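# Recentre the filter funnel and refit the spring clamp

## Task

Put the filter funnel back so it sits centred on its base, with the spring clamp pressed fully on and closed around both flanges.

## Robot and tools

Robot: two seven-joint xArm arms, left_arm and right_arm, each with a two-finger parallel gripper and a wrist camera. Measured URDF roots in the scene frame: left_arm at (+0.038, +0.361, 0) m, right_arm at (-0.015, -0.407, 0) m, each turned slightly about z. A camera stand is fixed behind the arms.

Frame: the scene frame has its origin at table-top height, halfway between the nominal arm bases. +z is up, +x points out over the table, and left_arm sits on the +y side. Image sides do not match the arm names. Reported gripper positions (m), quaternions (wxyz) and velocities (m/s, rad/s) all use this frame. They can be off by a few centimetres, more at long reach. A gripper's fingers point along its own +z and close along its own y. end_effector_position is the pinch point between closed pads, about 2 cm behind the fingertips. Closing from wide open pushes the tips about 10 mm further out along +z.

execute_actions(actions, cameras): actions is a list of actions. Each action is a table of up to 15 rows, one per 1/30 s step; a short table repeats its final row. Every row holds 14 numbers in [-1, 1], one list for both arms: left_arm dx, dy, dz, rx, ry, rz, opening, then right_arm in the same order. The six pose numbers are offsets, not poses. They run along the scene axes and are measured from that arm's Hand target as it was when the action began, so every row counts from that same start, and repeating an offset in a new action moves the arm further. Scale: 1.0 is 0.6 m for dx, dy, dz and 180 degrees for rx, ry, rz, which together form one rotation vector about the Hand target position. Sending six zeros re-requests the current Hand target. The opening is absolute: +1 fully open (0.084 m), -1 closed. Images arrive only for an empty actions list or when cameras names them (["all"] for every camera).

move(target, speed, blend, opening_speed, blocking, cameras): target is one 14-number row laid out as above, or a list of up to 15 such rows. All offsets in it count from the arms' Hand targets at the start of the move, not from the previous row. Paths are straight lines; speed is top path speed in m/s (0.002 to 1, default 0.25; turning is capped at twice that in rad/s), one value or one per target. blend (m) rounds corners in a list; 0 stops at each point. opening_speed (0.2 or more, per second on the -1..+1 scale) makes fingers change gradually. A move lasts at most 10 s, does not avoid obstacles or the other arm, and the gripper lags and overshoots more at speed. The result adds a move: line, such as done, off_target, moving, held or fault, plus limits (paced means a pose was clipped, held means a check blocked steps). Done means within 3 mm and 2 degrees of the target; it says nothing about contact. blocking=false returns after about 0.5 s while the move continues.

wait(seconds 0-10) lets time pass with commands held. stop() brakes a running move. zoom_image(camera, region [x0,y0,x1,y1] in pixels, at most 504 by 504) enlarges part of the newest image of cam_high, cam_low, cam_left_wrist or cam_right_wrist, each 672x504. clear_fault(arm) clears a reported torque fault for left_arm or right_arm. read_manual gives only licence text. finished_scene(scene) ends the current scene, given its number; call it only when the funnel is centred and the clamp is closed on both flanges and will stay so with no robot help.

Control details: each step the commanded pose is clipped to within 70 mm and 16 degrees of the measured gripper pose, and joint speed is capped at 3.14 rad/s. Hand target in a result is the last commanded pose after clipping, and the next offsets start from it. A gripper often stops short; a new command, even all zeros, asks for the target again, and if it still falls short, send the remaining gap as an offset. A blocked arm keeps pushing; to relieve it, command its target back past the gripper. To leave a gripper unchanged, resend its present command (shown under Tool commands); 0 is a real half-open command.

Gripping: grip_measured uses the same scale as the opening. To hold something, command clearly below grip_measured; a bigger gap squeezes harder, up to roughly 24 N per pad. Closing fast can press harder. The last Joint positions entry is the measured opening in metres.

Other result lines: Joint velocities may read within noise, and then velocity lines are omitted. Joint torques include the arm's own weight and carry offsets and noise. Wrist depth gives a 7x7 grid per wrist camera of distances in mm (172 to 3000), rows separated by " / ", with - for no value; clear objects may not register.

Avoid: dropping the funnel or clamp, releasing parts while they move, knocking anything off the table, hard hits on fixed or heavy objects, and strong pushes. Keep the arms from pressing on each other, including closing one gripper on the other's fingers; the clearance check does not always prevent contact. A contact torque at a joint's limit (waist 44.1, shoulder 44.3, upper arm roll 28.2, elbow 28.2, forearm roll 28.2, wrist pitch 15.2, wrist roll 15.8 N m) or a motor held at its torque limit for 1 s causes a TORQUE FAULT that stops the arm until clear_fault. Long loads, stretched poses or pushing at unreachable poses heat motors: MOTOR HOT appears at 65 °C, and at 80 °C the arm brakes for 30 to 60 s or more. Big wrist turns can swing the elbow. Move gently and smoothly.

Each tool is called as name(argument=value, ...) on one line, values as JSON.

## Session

execute_actions(actions=[])

Scene clock: 0.00 s.
left_arm: end_effector_position=(+0.4247, +0.1215, +0.2815) grip_measured=+1.00 end_effector_quat_wxyz=(+0.141, +0.763, -0.623, +0.101) | right_arm: end_effector_position=(+0.2809, -0.2212, +0.2927) grip_measured=+1.00 end_effector_quat_wxyz=(+0.008, +0.295, +0.955, -0.012)
Joint positions: left_arm=[-0.646 -0.185 0.188 1.018 -0.328 1.097 1.088 0.084] | right_arm=[0.928 -0.452 -0.276 0.889 -0.15 1.34 -1.84 0.084]
Joint velocities: within noise
Joint torques (N m): no reading
Wrist depth (mm): cam_left_wrist=[482 493 217 218 511 527 538 / 463 468 203 215 216 505 515 / 445 451 - 200 466 484 494 / 431 437 441 192 452 466 473 / 413 420 427 - 184 448 455 / 400 407 409 416 419 431 438 / 387 393 400 404 409 415 422] | cam_right_wrist=[422 423 420 418 417 415 413 / 423 422 419 419 418 416 414 / 425 423 421 420 418 416 414 / 426 423 422 420 418 417 415 / 426 424 423 421 420 417 416 / 426 424 424 421 419 419 416 / 427 425 424 422 420 418 417]
Hand target: left_arm +0.4247, +0.1215, +0.2815; +0.141, +0.763, -0.623, +0.101 | right_arm +0.2809, -0.2212, +0.2927; +0.008, +0.295, +0.955, -0.012
Tool commands: left_gripper/opening=+1.0 right_gripper/opening=+1.0

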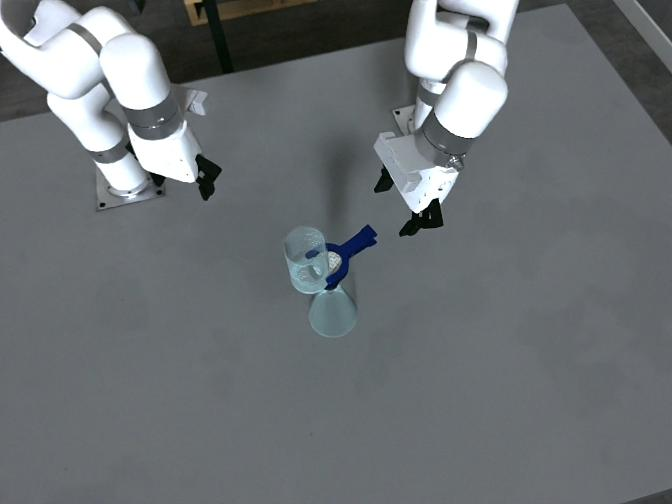

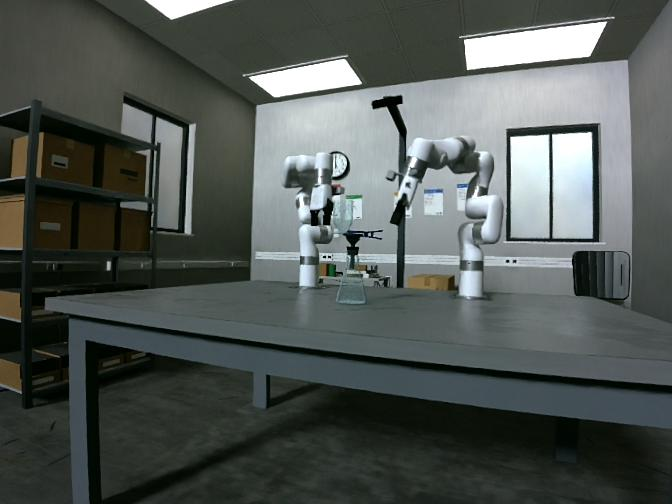

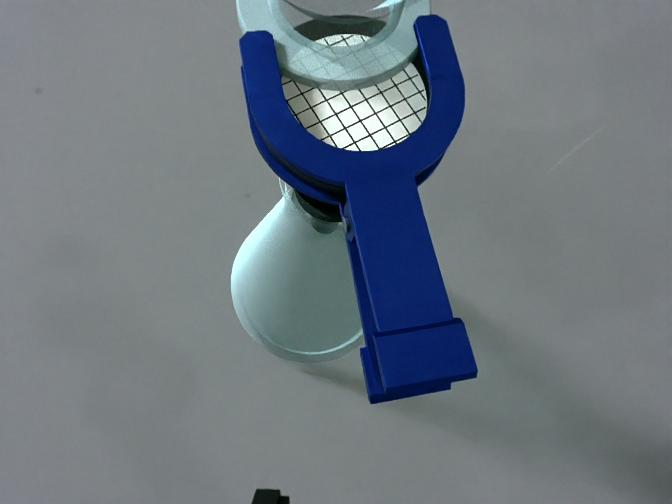

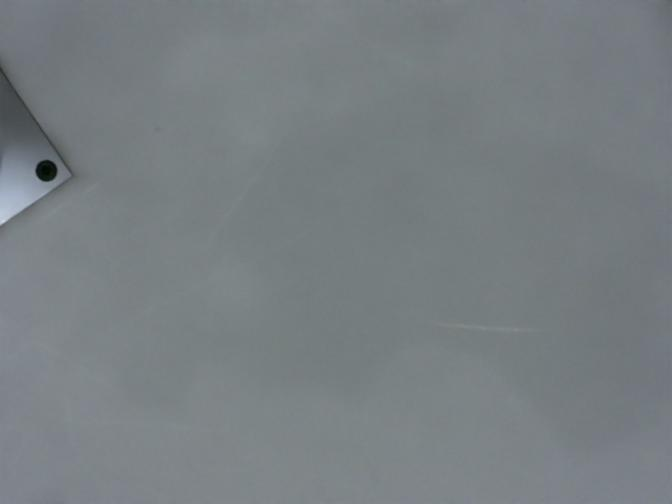

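zoom_image(camera="cam_left_wrist", region=[220, 0, 480, 220])

zoom_image(camera="cam_high", region=[270, 200, 390, 350])

Scaled by 1.938.

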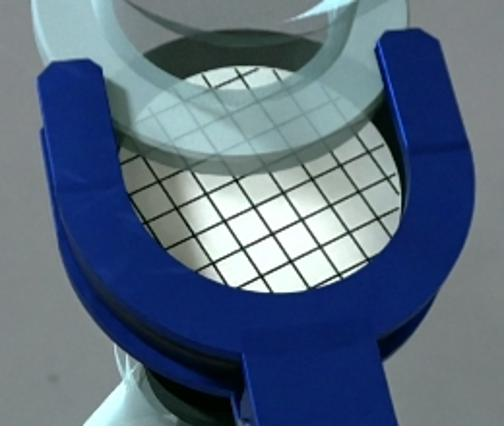

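Scaled by 3.360.

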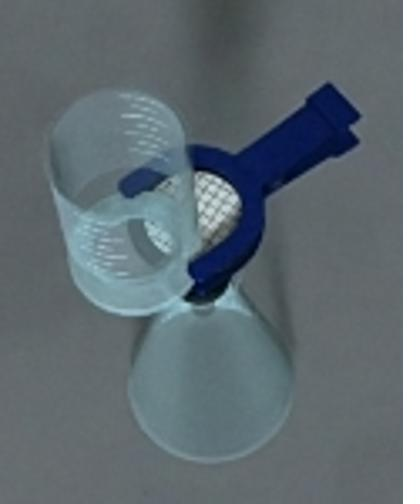

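move(target=[-0.0295,0.0692,-0.0817,-0.3928,0.3187,0.3573,1,0.313,0.117,0.0288,0.4943,0.1953,-0.2924,1], speed=0.4, cameras=["all"])

zoom_image(camera="cam_high", region=[220, 200, 390, 340])

Scene clock: 61.80 s.
left_arm: end_effector_position=(+0.4070, +0.1630, +0.2325) grip_measured=+1.00 end_effector_quat_wxyz=(+0.696, +0.696, +0.125, +0.126) | right_arm: end_effector_position=(+0.4687, -0.1511, +0.3100) grip_measured=+1.00 end_effector_quat_wxyz=(-0.447, +0.548, +0.448, +0.547)
Joint positions: left_arm=[-0.517 -0.137 0.574 0.383 -1.772 1.383 1.103 0.084] | right_arm=[0.938 0.179 -0.916 0.894 1.824 1.513 -2.349 0.084]
Joint torques (N m): left_arm=[-1.21 -8.77 -0.06 13.06 -2.3 1.66 -0.42] | right_arm=[-3.5 -9.08 -2.18 14.6 1.95 2.24 0.31]
Wrist depth (mm): cam_left_wrist=[464 699 2348 2257 2309 2317 2325 / 465 698 2675 2696 2727 2696 2696 / 466 703 - - - - - / 468 708 - - - - - / 469 710 1162 2999 - 2973 2999 / 471 567 312 306 286 2886 2863 / 472 717 2112 2125 493 2381 2738] | cam_right_wrist=[1957 2020 2050 2145 2206 2302 2294 / 1946 1996 2074 2165 2199 2257 2302 / 1962 2020 2068 2145 2185 2271 2317 / 1930 2008 2044 2145 2172 2279 2309 / 593 1996 2056 2132 2165 2249 2294 / 591 490 2056 2138 2192 2264 2302 / 1935 472 2050 2112 1188 2235 2302]
Hand target: left_arm +0.4070, +0.1630, +0.2325; +0.696, +0.696, +0.125, +0.126 | right_arm +0.4687, -0.1510, +0.3100; -0.447, +0.548, +0.448, +0.547
Off the commanded pose: left_arm 0.000 m, 0 deg | right_arm 0.000 m, 0 deg.
move: done

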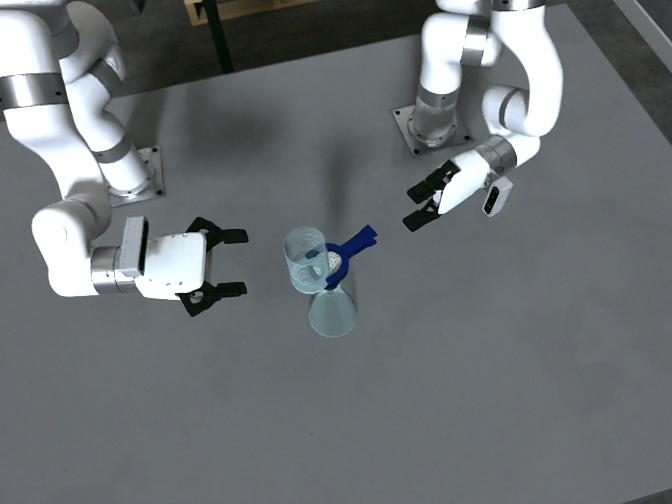

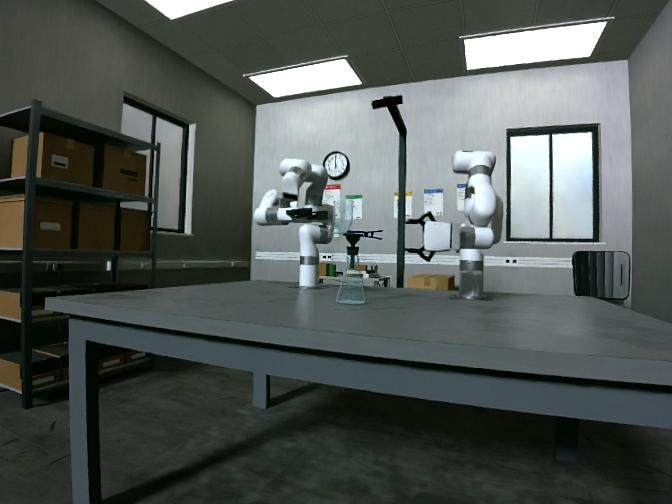

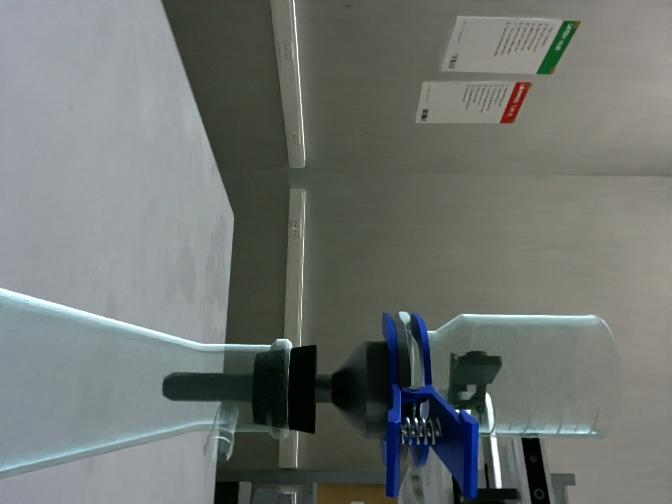

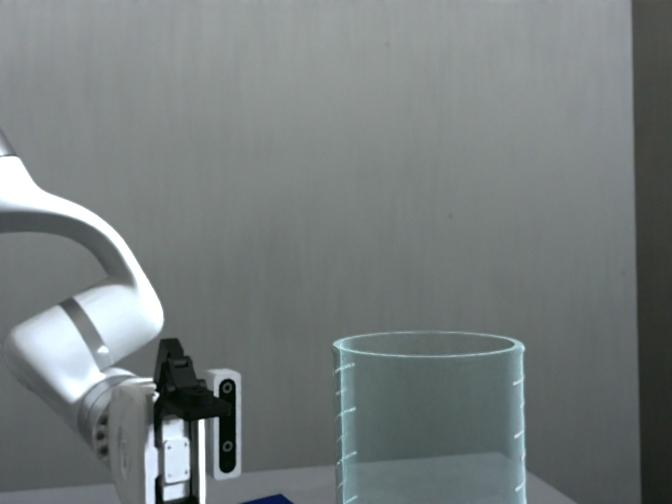

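Scaled by 2.965.

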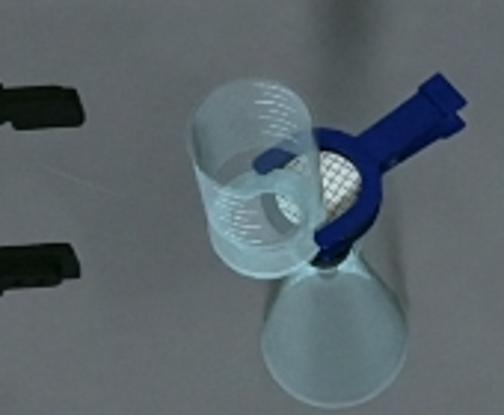

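move(target=[[0.055,-0.158,0,0,0,0,1,0.005,0.062,0,0,0,0,1],[0.055,-0.158,0,0,0,0,1,0.028,0.1732,0,0,0,0,1]], speed=0.1, blend=[0.01,0], cameras=["cam_high","cam_low","cam_left_wrist"])

zoom_image(camera="cam_high", region=[270, 190, 390, 290])

zoom_image(camera="cam_low", region=[315, 190, 435, 290])

Scene clock: 83.80 s.
left_arm: end_effector_position=(+0.4400, +0.0682, +0.2325) grip_measured=+1.00 end_effector_quat_wxyz=(+0.696, +0.696, +0.125, +0.126) | right_arm: end_effector_position=(+0.4855, -0.0472, +0.3100) grip_measured=+1.00 end_effector_quat_wxyz=(-0.447, +0.548, +0.448, +0.547)
Joint positions: left_arm=[-0.687 0.006 0.41 0.526 -2.103 1.292 1.128 0.084] | right_arm=[1.043 0.295 -0.798 1.026 2.033 1.374 -2.322 0.084]
Joint torques (N m): left_arm=[-1.24 -12.39 -0.78 16.98 -1.99 0.75 0.77] | right_arm=[3.17 -12.36 -4.49 14.65 2.12 0.6 0.16]
Wrist depth (mm): cam_left_wrist=[462 693 2317 2199 2294 2264 2286 / 464 699 2696 2664 2675 2654 2604 / 466 698 - - - - - / 467 705 2986 2986 - 2973 - / 469 711 2863 2923 2911 2851 2935 / 470 712 210 209 199 321 2771 / 472 212 200 208 195 301 2696] | cam_right_wrist=[1877 1924 1962 2026 2106 2185 2178 / 1852 1940 1957 2038 2119 2165 2220 / 1833 1930 1962 2026 2106 2165 2220 / 465 1919 1940 2026 2068 2145 2228 / 405 435 1957 2020 2068 2158 2228 / 397 1903 1951 2008 2106 2178 2206 / 394 303 1940 1985 2062 2125 2192]
Hand target: left_arm +0.4400, +0.0682, +0.2325; +0.696, +0.696, +0.125, +0.126 | right_arm +0.4855, -0.0471, +0.3100; -0.447, +0.548, +0.448, +0.547
Off the commanded pose: left_arm 0.000 m, 0 deg | right_arm 0.000 m, 0 deg.
move: done
Images, in order (width x height): cam_high 672x504, cam_low 672x504, cam_left_wrist 672x504.

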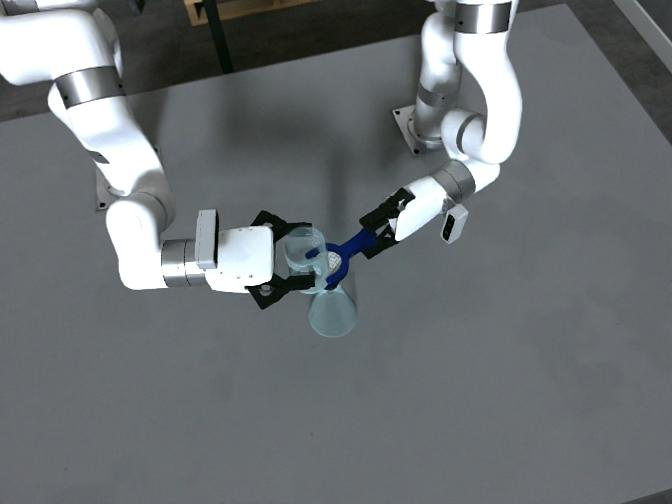

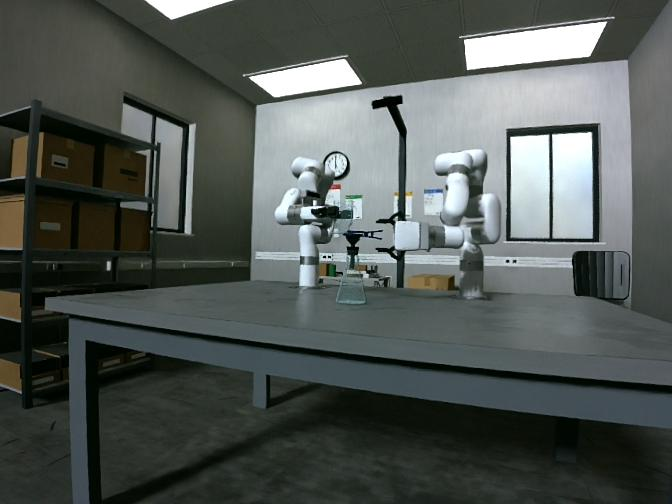

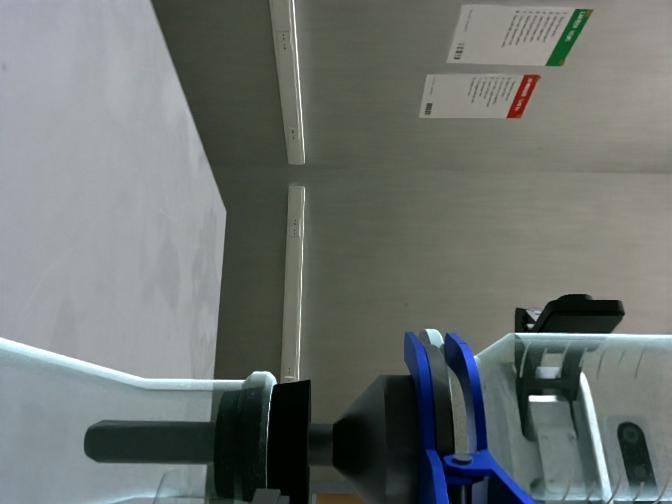

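Scaled by 4.200.

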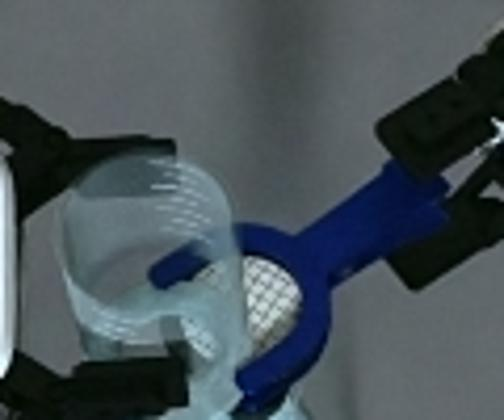

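Scaled by 4.200.

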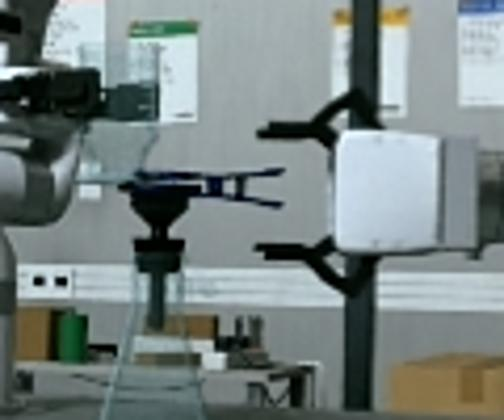

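move(target=[[0,0,0,0,0,0,1,0,0,0,0,0,0,0.4],[0,0,0,0,0,0,-0.64,0,0,0,0,0,0,0.4]], opening_speed=0.7, cameras=["cam_high","cam_low","cam_left_wrist"])

zoom_image(camera="cam_high", region=[270, 210, 370, 300])

zoom_image(camera="cam_low", region=[325, 200, 405, 270])

Scene clock: 97.33 s.
left_arm: end_effector_position=(+0.4400, +0.0682, +0.2325) grip_measured=-0.64 end_effector_quat_wxyz=(+0.696, +0.696, +0.125, +0.126) | right_arm: end_effector_position=(+0.4855, -0.0471, +0.3100) grip_measured=+0.52 end_effector_quat_wxyz=(-0.447, +0.548, +0.448, +0.547)
Joint positions: left_arm=[-0.687 0.006 0.41 0.526 -2.103 1.292 1.128 0.016] | right_arm=[1.043 0.295 -0.798 1.026 2.033 1.374 -2.322 0.066]
Joint torques (N m): left_arm=[-1.25 -13.87 -0.31 16.46 -1.91 1.02 0.77] | right_arm=[-0.07 -14.74 -6.17 13.62 0.74 1.8 -0.01]
Wrist depth (mm): cam_left_wrist=[462 692 2302 2185 2264 2264 2271 / 462 697 2634 2634 2675 2614 2664 / 466 700 - - - - - / 466 709 2923 2986 - - 2986 / 467 707 2839 2886 2911 2886 2874 / 470 632 210 209 192 318 2760 / 472 211 198 208 193 301 2644] | cam_right_wrist=[1893 1919 1985 2032 2106 2138 2220 / 1867 1940 1962 2014 2087 2151 2228 / 1862 1924 1968 2032 2087 2165 2206 / 466 1908 1979 2032 2112 2158 2213 / 406 434 1940 2032 2106 2151 2192 / 397 1914 1957 2032 2099 2125 2192 / 394 388 1935 1996 2074 2132 2220]
Hand target: left_arm +0.4400, +0.0682, +0.2325; +0.696, +0.696, +0.125, +0.126 | right_arm +0.4855, -0.0471, +0.3100; -0.447, +0.548, +0.448, +0.547
Off the commanded pose: left_arm 0.000 m, 0 deg | right_arm 0.000 m, 0 deg.
move: done
Images, in order (width x height): cam_high 672x504, cam_low 672x504, cam_left_wrist 672x504.

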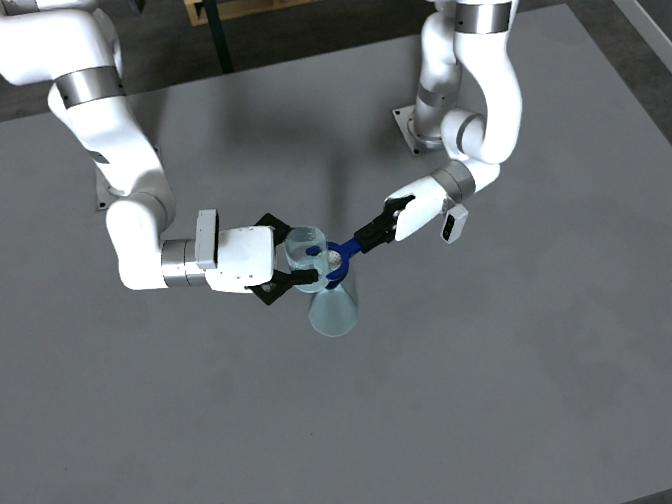

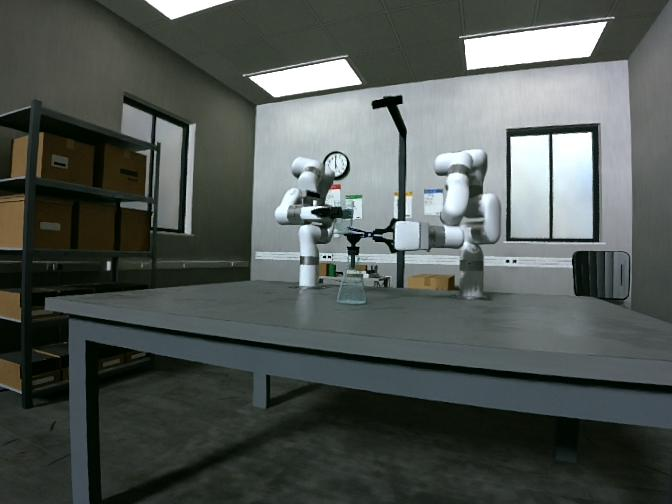

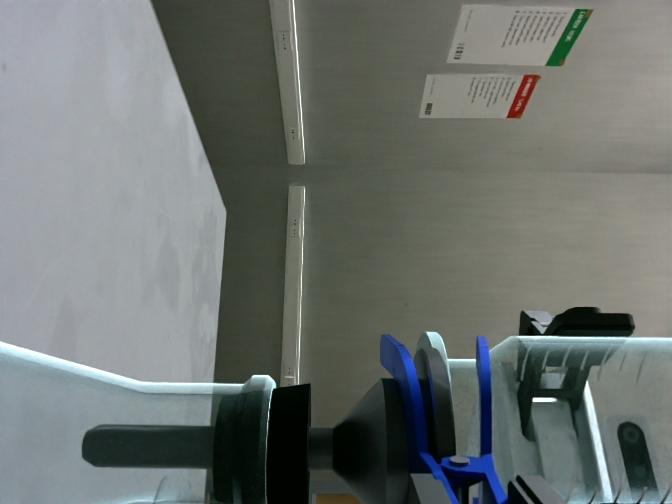

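Scaled by 5.040.

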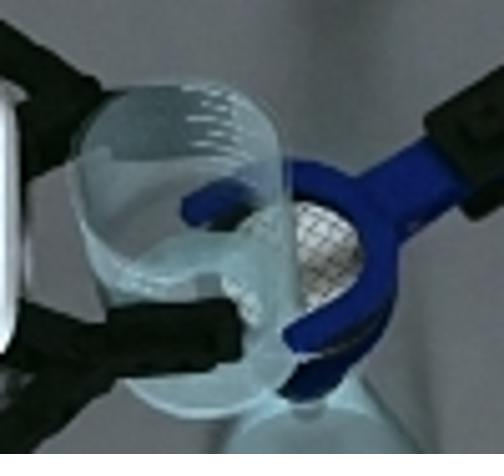

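Scaled by 6.300.

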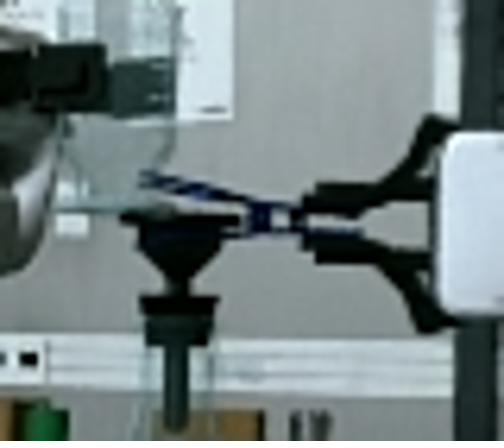

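move(target=[[-0.0029,0.0078,0,0,0,0,-0.64,0,0,0.002,0,0,0,0.4],[-0.0029,0.0078,0,0,0,0,-0.64,-0.021,0.054,0.002,0,0,0,0.4]], speed=0.04, cameras=["cam_high","cam_low","cam_left_wrist"])

zoom_image(camera="cam_high", region=[300, 210, 370, 295])

zoom_image(camera="cam_low", region=[320, 190, 390, 260])

zoom_image(camera="cam_left_wrist", region=[300, 300, 560, 504])

Scene clock: 109.53 s.
left_arm: end_effector_position=(+0.4383, +0.0729, +0.2325) grip_measured=-0.64 end_effector_quat_wxyz=(+0.696, +0.696, +0.125, +0.126) | right_arm: end_effector_position=(+0.4729, -0.0148, +0.3112) grip_measured=+0.52 end_effector_quat_wxyz=(-0.447, +0.548, +0.448, +0.547)
Joint positions: left_arm=[-0.68 -0.002 0.417 0.516 -2.089 1.296 1.128 0.016] | right_arm=[1.099 0.282 -0.766 1.027 2.082 1.3 -2.337 0.066]
Joint torques (N m): left_arm=[1.71 -15.38 1.11 14.19 0.31 1.82 -0.61] | right_arm=[2.97 -17.15 -4.28 15.87 1.84 0.64 -0.5]
Wrist depth (mm): cam_left_wrist=[462 698 2325 2185 2279 2271 2271 / 463 698 2717 2644 2644 2654 2634 / 465 701 - - - - - / 467 703 2948 2960 - - - / 467 710 2851 2863 2863 2923 2886 / 471 633 213 213 196 282 2760 / 473 215 204 208 198 275 2664] | cam_right_wrist=[1857 1888 1930 1991 2032 2112 2185 / 1852 1882 1924 1979 2068 2099 2199 / 417 1872 1924 1991 2008 2151 2172 / 1813 1898 1924 1968 2044 2119 2178 / 384 407 1951 2014 2050 2112 2172 / 371 1882 1957 1979 2056 2151 2213 / 370 359 1914 1985 2008 2074 2185]
Hand target: left_arm +0.4383, +0.0729, +0.2325; +0.696, +0.696, +0.125, +0.126 | right_arm +0.4729, -0.0147, +0.3112; -0.447, +0.548, +0.448, +0.547
Off the commanded pose: left_arm 0.000 m, 0 deg | right_arm 0.000 m, 0 deg.
move: done
Images, in order (width x height): cam_high 672x504, cam_low 672x504, cam_left_wrist 672x504.

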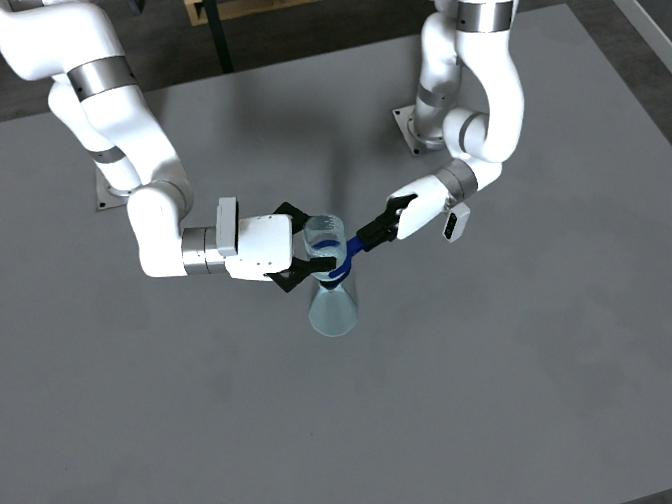

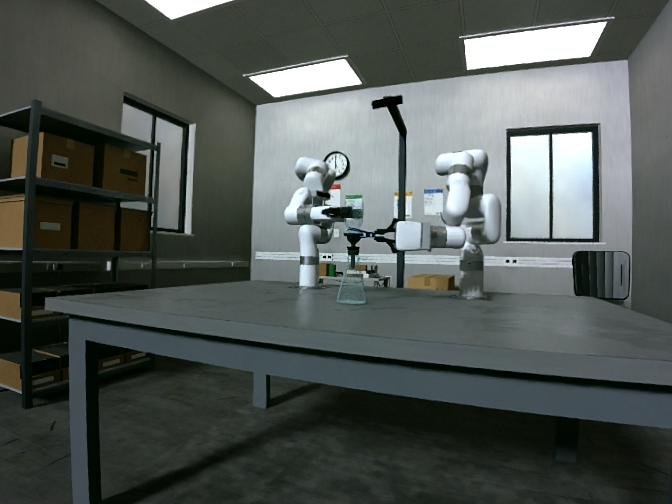

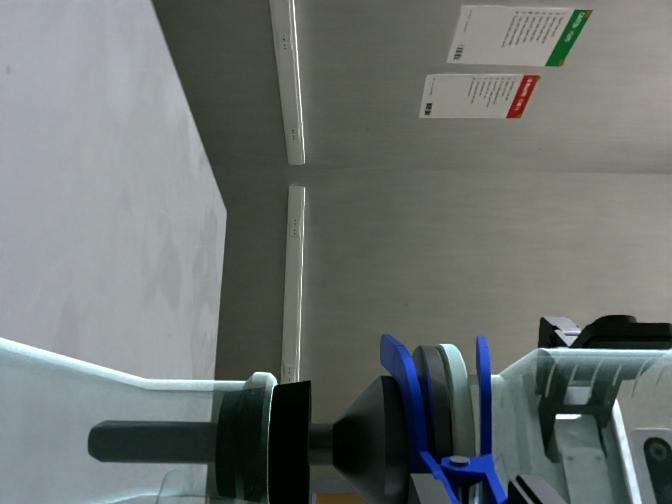

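Scaled by 5.929.

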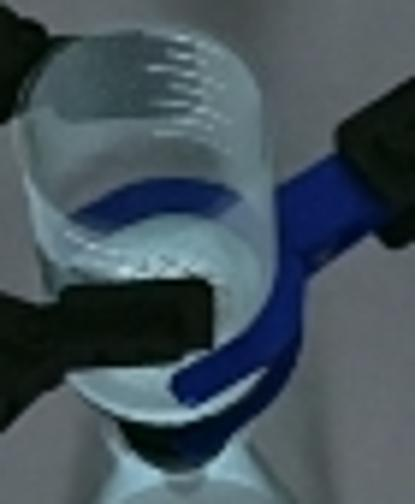

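Scaled by 7.200.

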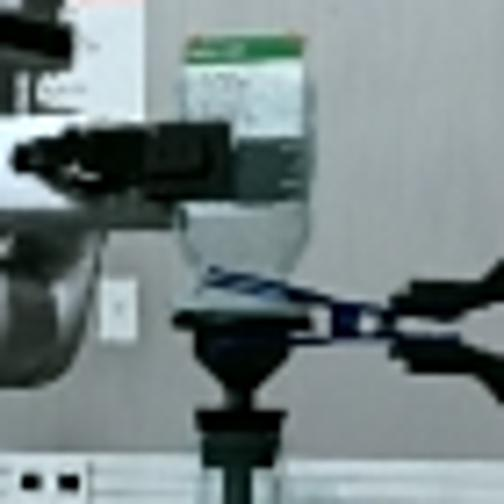

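Scaled by 1.938.

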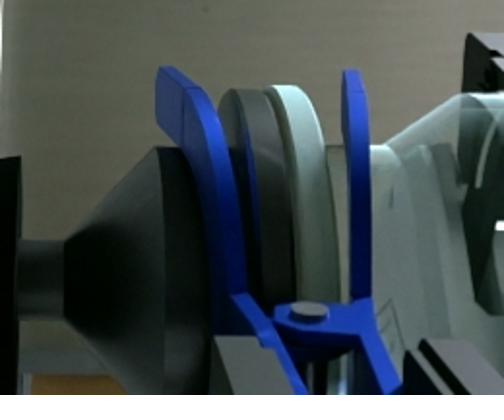

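move(target=[[0,0,0,0,0,0,-0.64,-0.0023,0.0037,0,0,0,0,0.4],[0,0,0,0,0,0,-0.64,-0.0023,0.0037,-0.002,0,0,0,0.4]], speed=0.03, cameras=["cam_high","cam_low","cam_left_wrist"])

zoom_image(camera="cam_high", region=[300, 210, 370, 295])

zoom_image(camera="cam_low", region=[320, 190, 390, 260])

zoom_image(camera="cam_left_wrist", region=[380, 320, 520, 460])

Scene clock: 122.10 s.
left_arm: end_effector_position=(+0.4383, +0.0729, +0.2325) grip_measured=-0.64 end_effector_quat_wxyz=(+0.696, +0.696, +0.125, +0.126) | right_arm: end_effector_position=(+0.4715, -0.0125, +0.3101) grip_measured=+0.52 end_effector_quat_wxyz=(-0.447, +0.548, +0.448, +0.547)
Joint positions: left_arm=[-0.68 -0.002 0.417 0.516 -2.089 1.296 1.128 0.016] | right_arm=[1.102 0.283 -0.763 1.025 2.087 1.297 -2.341 0.066]
Joint torques (N m): left_arm=[1.48 -15.3 1.04 14.34 0.23 1.78 -0.61] | right_arm=[-3.93 -12.88 -3.88 14.2 2.24 2.25 -0.41]
Wrist depth (mm): cam_left_wrist=[461 693 2271 2206 2279 2279 2235 / 465 695 2675 2738 2644 2604 2604 / 464 700 - - - - - / 467 706 2973 2960 2999 - - / 468 711 2899 2899 2863 2886 2863 / 470 631 213 213 195 279 2727 / 473 215 204 208 198 273 2634] | cam_right_wrist=[1838 1893 1940 2008 2056 2132 2192 / 1867 1898 1919 1979 2068 2106 2151 / 411 1862 1946 2008 2038 2119 2165 / 1813 1872 1919 1991 2038 2106 2178 / 383 405 1924 1985 2038 2099 2172 / 368 1867 1935 2008 2050 2099 2165 / 369 386 1935 1985 2050 2125 2151]
Hand target: left_arm +0.4383, +0.0729, +0.2325; +0.696, +0.696, +0.125, +0.126 | right_arm +0.4715, -0.0125, +0.3100; -0.447, +0.548, +0.448, +0.547
Off the commanded pose: left_arm 0.000 m, 0 deg | right_arm 0.000 m, 0 deg.
move: done
Images, in order (width x height): cam_high 672x504, cam_low 672x504, cam_left_wrist 672x504.

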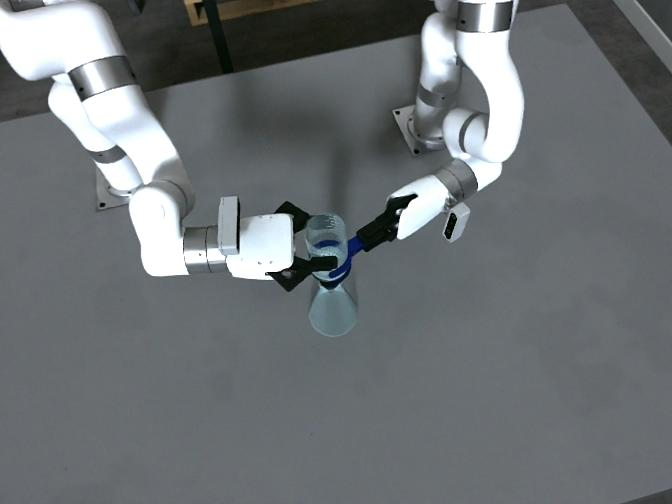

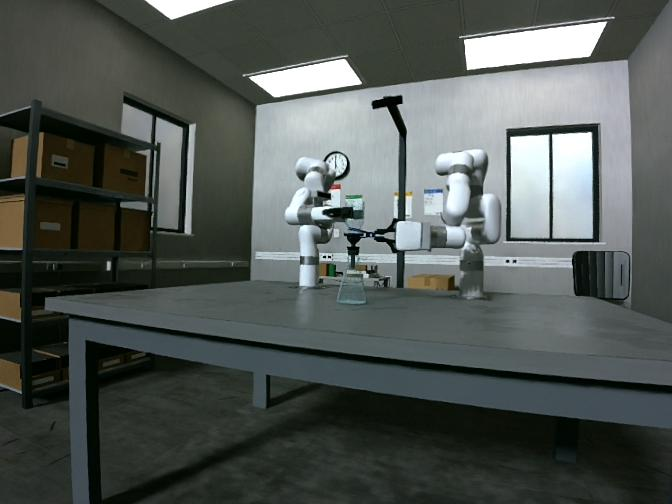

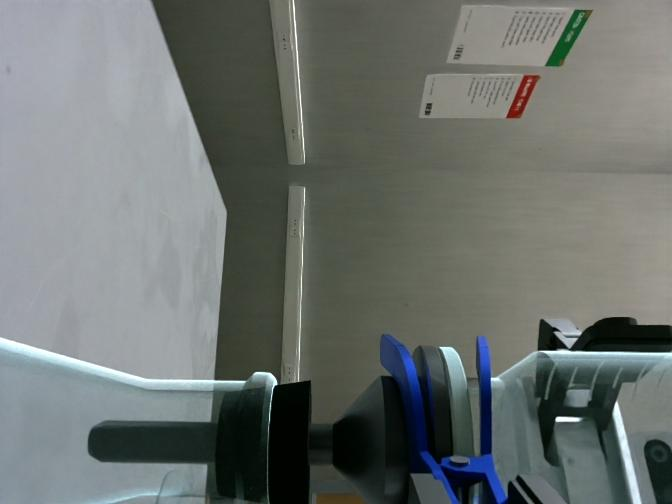

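Scaled by 5.929.

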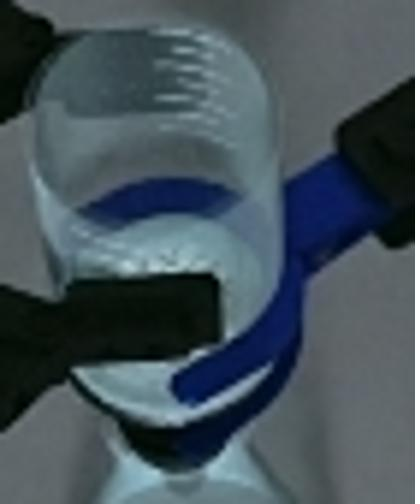

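Scaled by 7.200.

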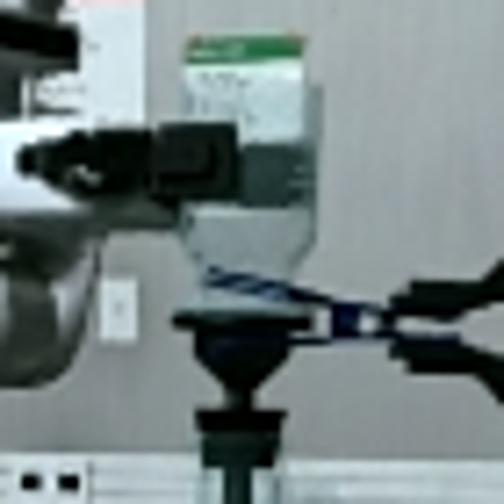

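Scaled by 3.600.

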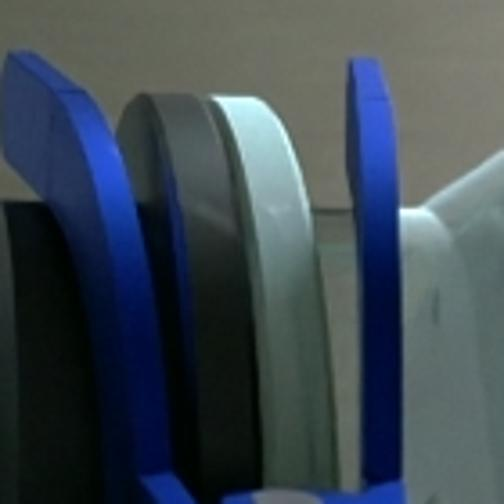

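move(target=[[0.002,-0.0058,0,0,0,0,-0.64,0,0,0,0,0,0,0.4],[0.002,-0.0058,0,0,0,0,0.4,0,0,0,0,0,0,0.4]], opening_speed=0.6, speed=0.03, cameras=["cam_left_wrist"])

zoom_image(camera="cam_left_wrist", region=[340, 300, 560, 504])

Scene clock: 131.33 s.
left_arm: end_effector_position=(+0.4395, +0.0694, +0.2325) grip_measured=+0.39 end_effector_quat_wxyz=(+0.696, +0.696, +0.125, +0.126) | right_arm: end_effector_position=(+0.4715, -0.0125, +0.3099) grip_measured=+0.52 end_effector_quat_wxyz=(-0.447, +0.548, +0.448, +0.547)
Joint positions: left_arm=[-0.685 0.004 0.411 0.523 -2.1 1.293 1.128 0.061] | right_arm=[1.102 0.283 -0.763 1.025 2.087 1.297 -2.341 0.066]
Joint torques (N m): left_arm=[-0.08 -14.69 1.15 16.92 0.34 1.44 0.65] | right_arm=[-0.48 -13.52 -4.15 13.76 0.45 0.63 -0.06]
Wrist depth (mm): cam_left_wrist=[461 696 2294 2228 2286 2264 2271 / 462 700 2696 2644 2675 2654 2595 / 466 703 - - - - - / 466 707 2960 2973 2986 - - / 469 708 2874 2863 2911 2973 2886 / 471 630 213 2717 193 280 2727 / 437 212 200 208 186 270 2624] | cam_right_wrist=[1842 1893 1930 1974 2062 2119 2165 / 1847 1898 1946 1985 2038 2125 2172 / 407 1877 1946 1996 2032 2158 2132 / 1818 1872 1908 1968 2026 2138 2185 / 379 402 1924 1996 2050 2099 2172 / 364 1852 1935 1991 2038 2138 2158 / 364 387 1946 1996 2026 2112 2165]
Hand target: left_arm +0.4395, +0.0694, +0.2325; +0.696, +0.696, +0.125, +0.126 | right_arm +0.4715, -0.0125, +0.3100; -0.447, +0.548, +0.448, +0.547
Off the commanded pose: left_arm 0.000 m, 0 deg | right_arm 0.000 m, 0 deg.
move: done
Images, in order (width x height): cam_left_wrist 672x504.

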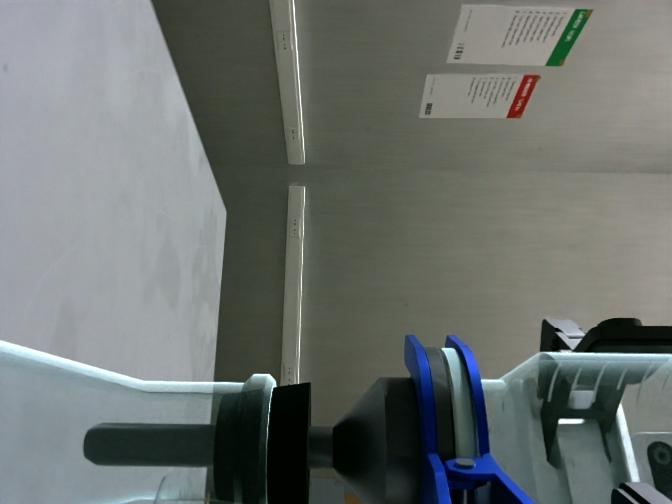

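Scaled by 2.291.

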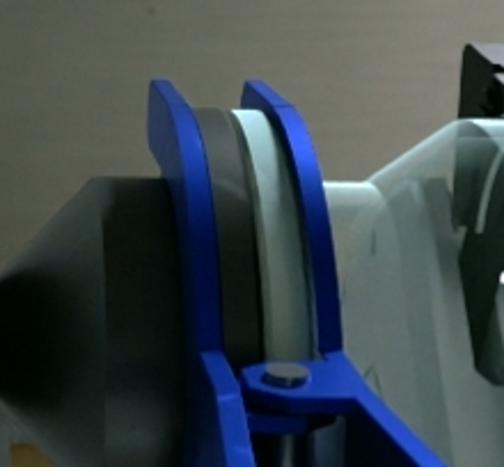

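move(target=[[0,0,0,0,0,0,0.4,0,0,0,0,0,0,1],[-0.058,0.157,0,0,0,0,0.4,-0.03,-0.146,0,0,0,0,1],[-0.0247,0.0868,0.0817,0.3928,-0.3187,-0.3573,0.4,-0.086,-0.3625,-0.08,0,0,0,1]], opening_speed=0.5, speed=[0.15,0.15,0.5], blend=[0,0.02,0], cameras=["cam_high","cam_low","cam_left_wrist","cam_right_wrist"])

zoom_image(camera="cam_right_wrist", region=[320, 385, 500, 504])

zoom_image(camera="cam_left_wrist", region=[220, 0, 480, 220])

zoom_image(camera="cam_low", region=[320, 190, 390, 260])

Scene clock: 146.13 s.
left_arm: end_effector_position=(+0.4247, +0.1215, +0.2815) grip_measured=+0.39 end_effector_quat_wxyz=(+0.141, +0.763, -0.623, +0.101) | right_arm: end_effector_position=(+0.4199, -0.2300, +0.2620) grip_measured=+1.00 end_effector_quat_wxyz=(-0.447, +0.548, +0.448, +0.547)
Joint positions: left_arm=[-0.648 -0.185 0.19 1.017 -0.328 1.097 1.087 0.061] | right_arm=[0.822 0.179 -1.017 0.73 1.661 1.69 -2.501 0.084]
Joint torques (N m): left_arm=[-1.53 -12.78 -1.29 22.52 0.91 -1.57 -0.66] | right_arm=[-3.58 -6.87 -4.61 12.29 0.33 2.67 -0.67]
Wrist depth (mm): cam_left_wrist=[482 496 214 221 511 528 539 / 464 472 203 216 215 505 516 / 444 450 - 199 466 485 492 / 430 436 443 - 194 466 473 / 414 420 426 - 183 447 455 / 401 406 409 414 417 432 438 / 387 393 399 405 410 415 424] | cam_right_wrist=[2032 502 522 2199 2286 2356 2364 / 2050 2099 502 2199 2294 2325 2364 / 2062 2080 478 506 2242 2356 2414 / 2008 2050 466 494 2271 2348 2372 / 2026 2093 2145 2185 2279 2340 2364 / 2044 2093 2138 427 2228 2302 2397 / 1071 1061 1054 950 330 1031 2348]
Hand target: left_arm +0.4247, +0.1215, +0.2815; +0.141, +0.763, -0.623, +0.101 | right_arm +0.4199, -0.2300, +0.2620; -0.447, +0.548, +0.448, +0.547
Off the commanded pose: left_arm 0.000 m, 0 deg | right_arm 0.000 m, 0 deg.
move: done

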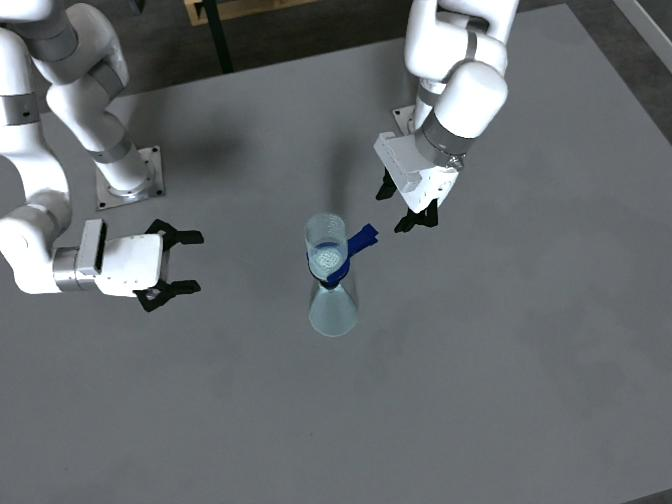

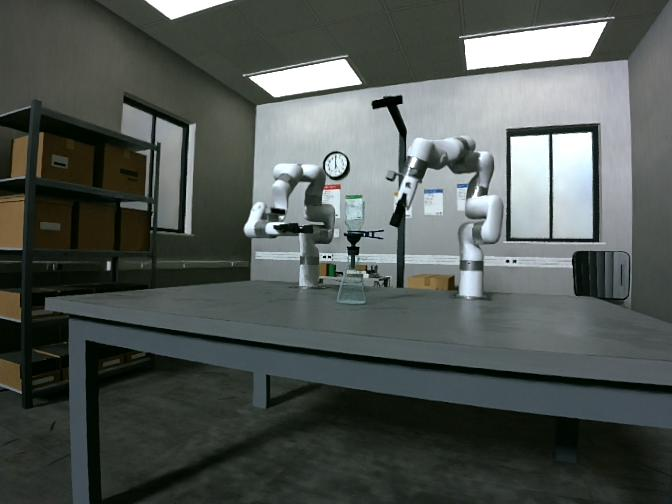

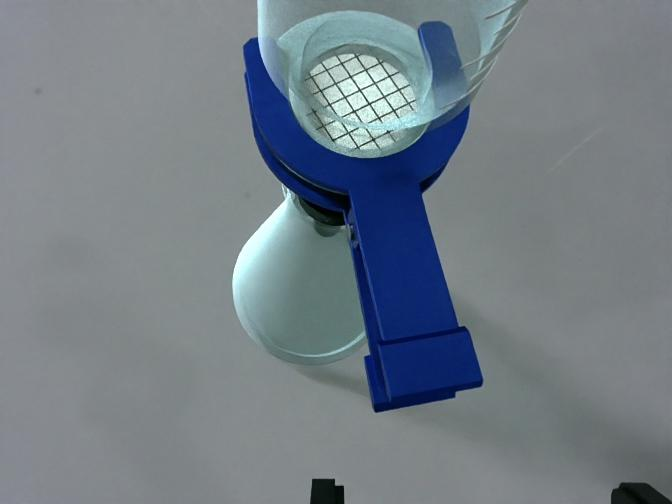

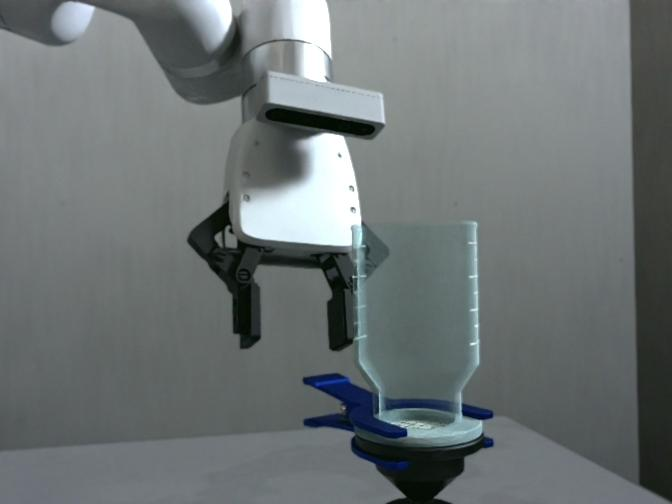

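Scaled by 2.800.

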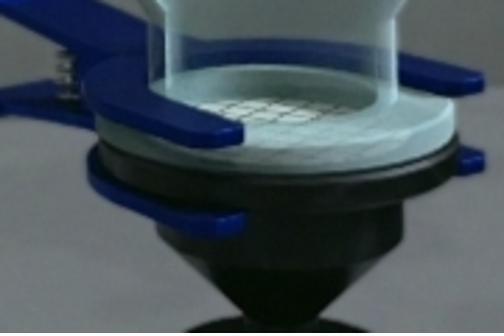

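Scaled by 1.938.

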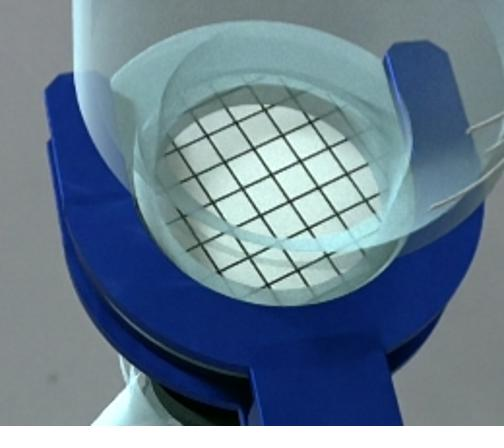

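Scaled by 7.200.

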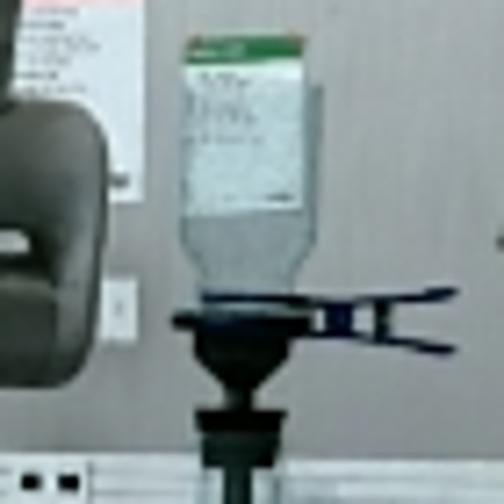

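finished_scene(scene=2)

The scene is finished: the task was done.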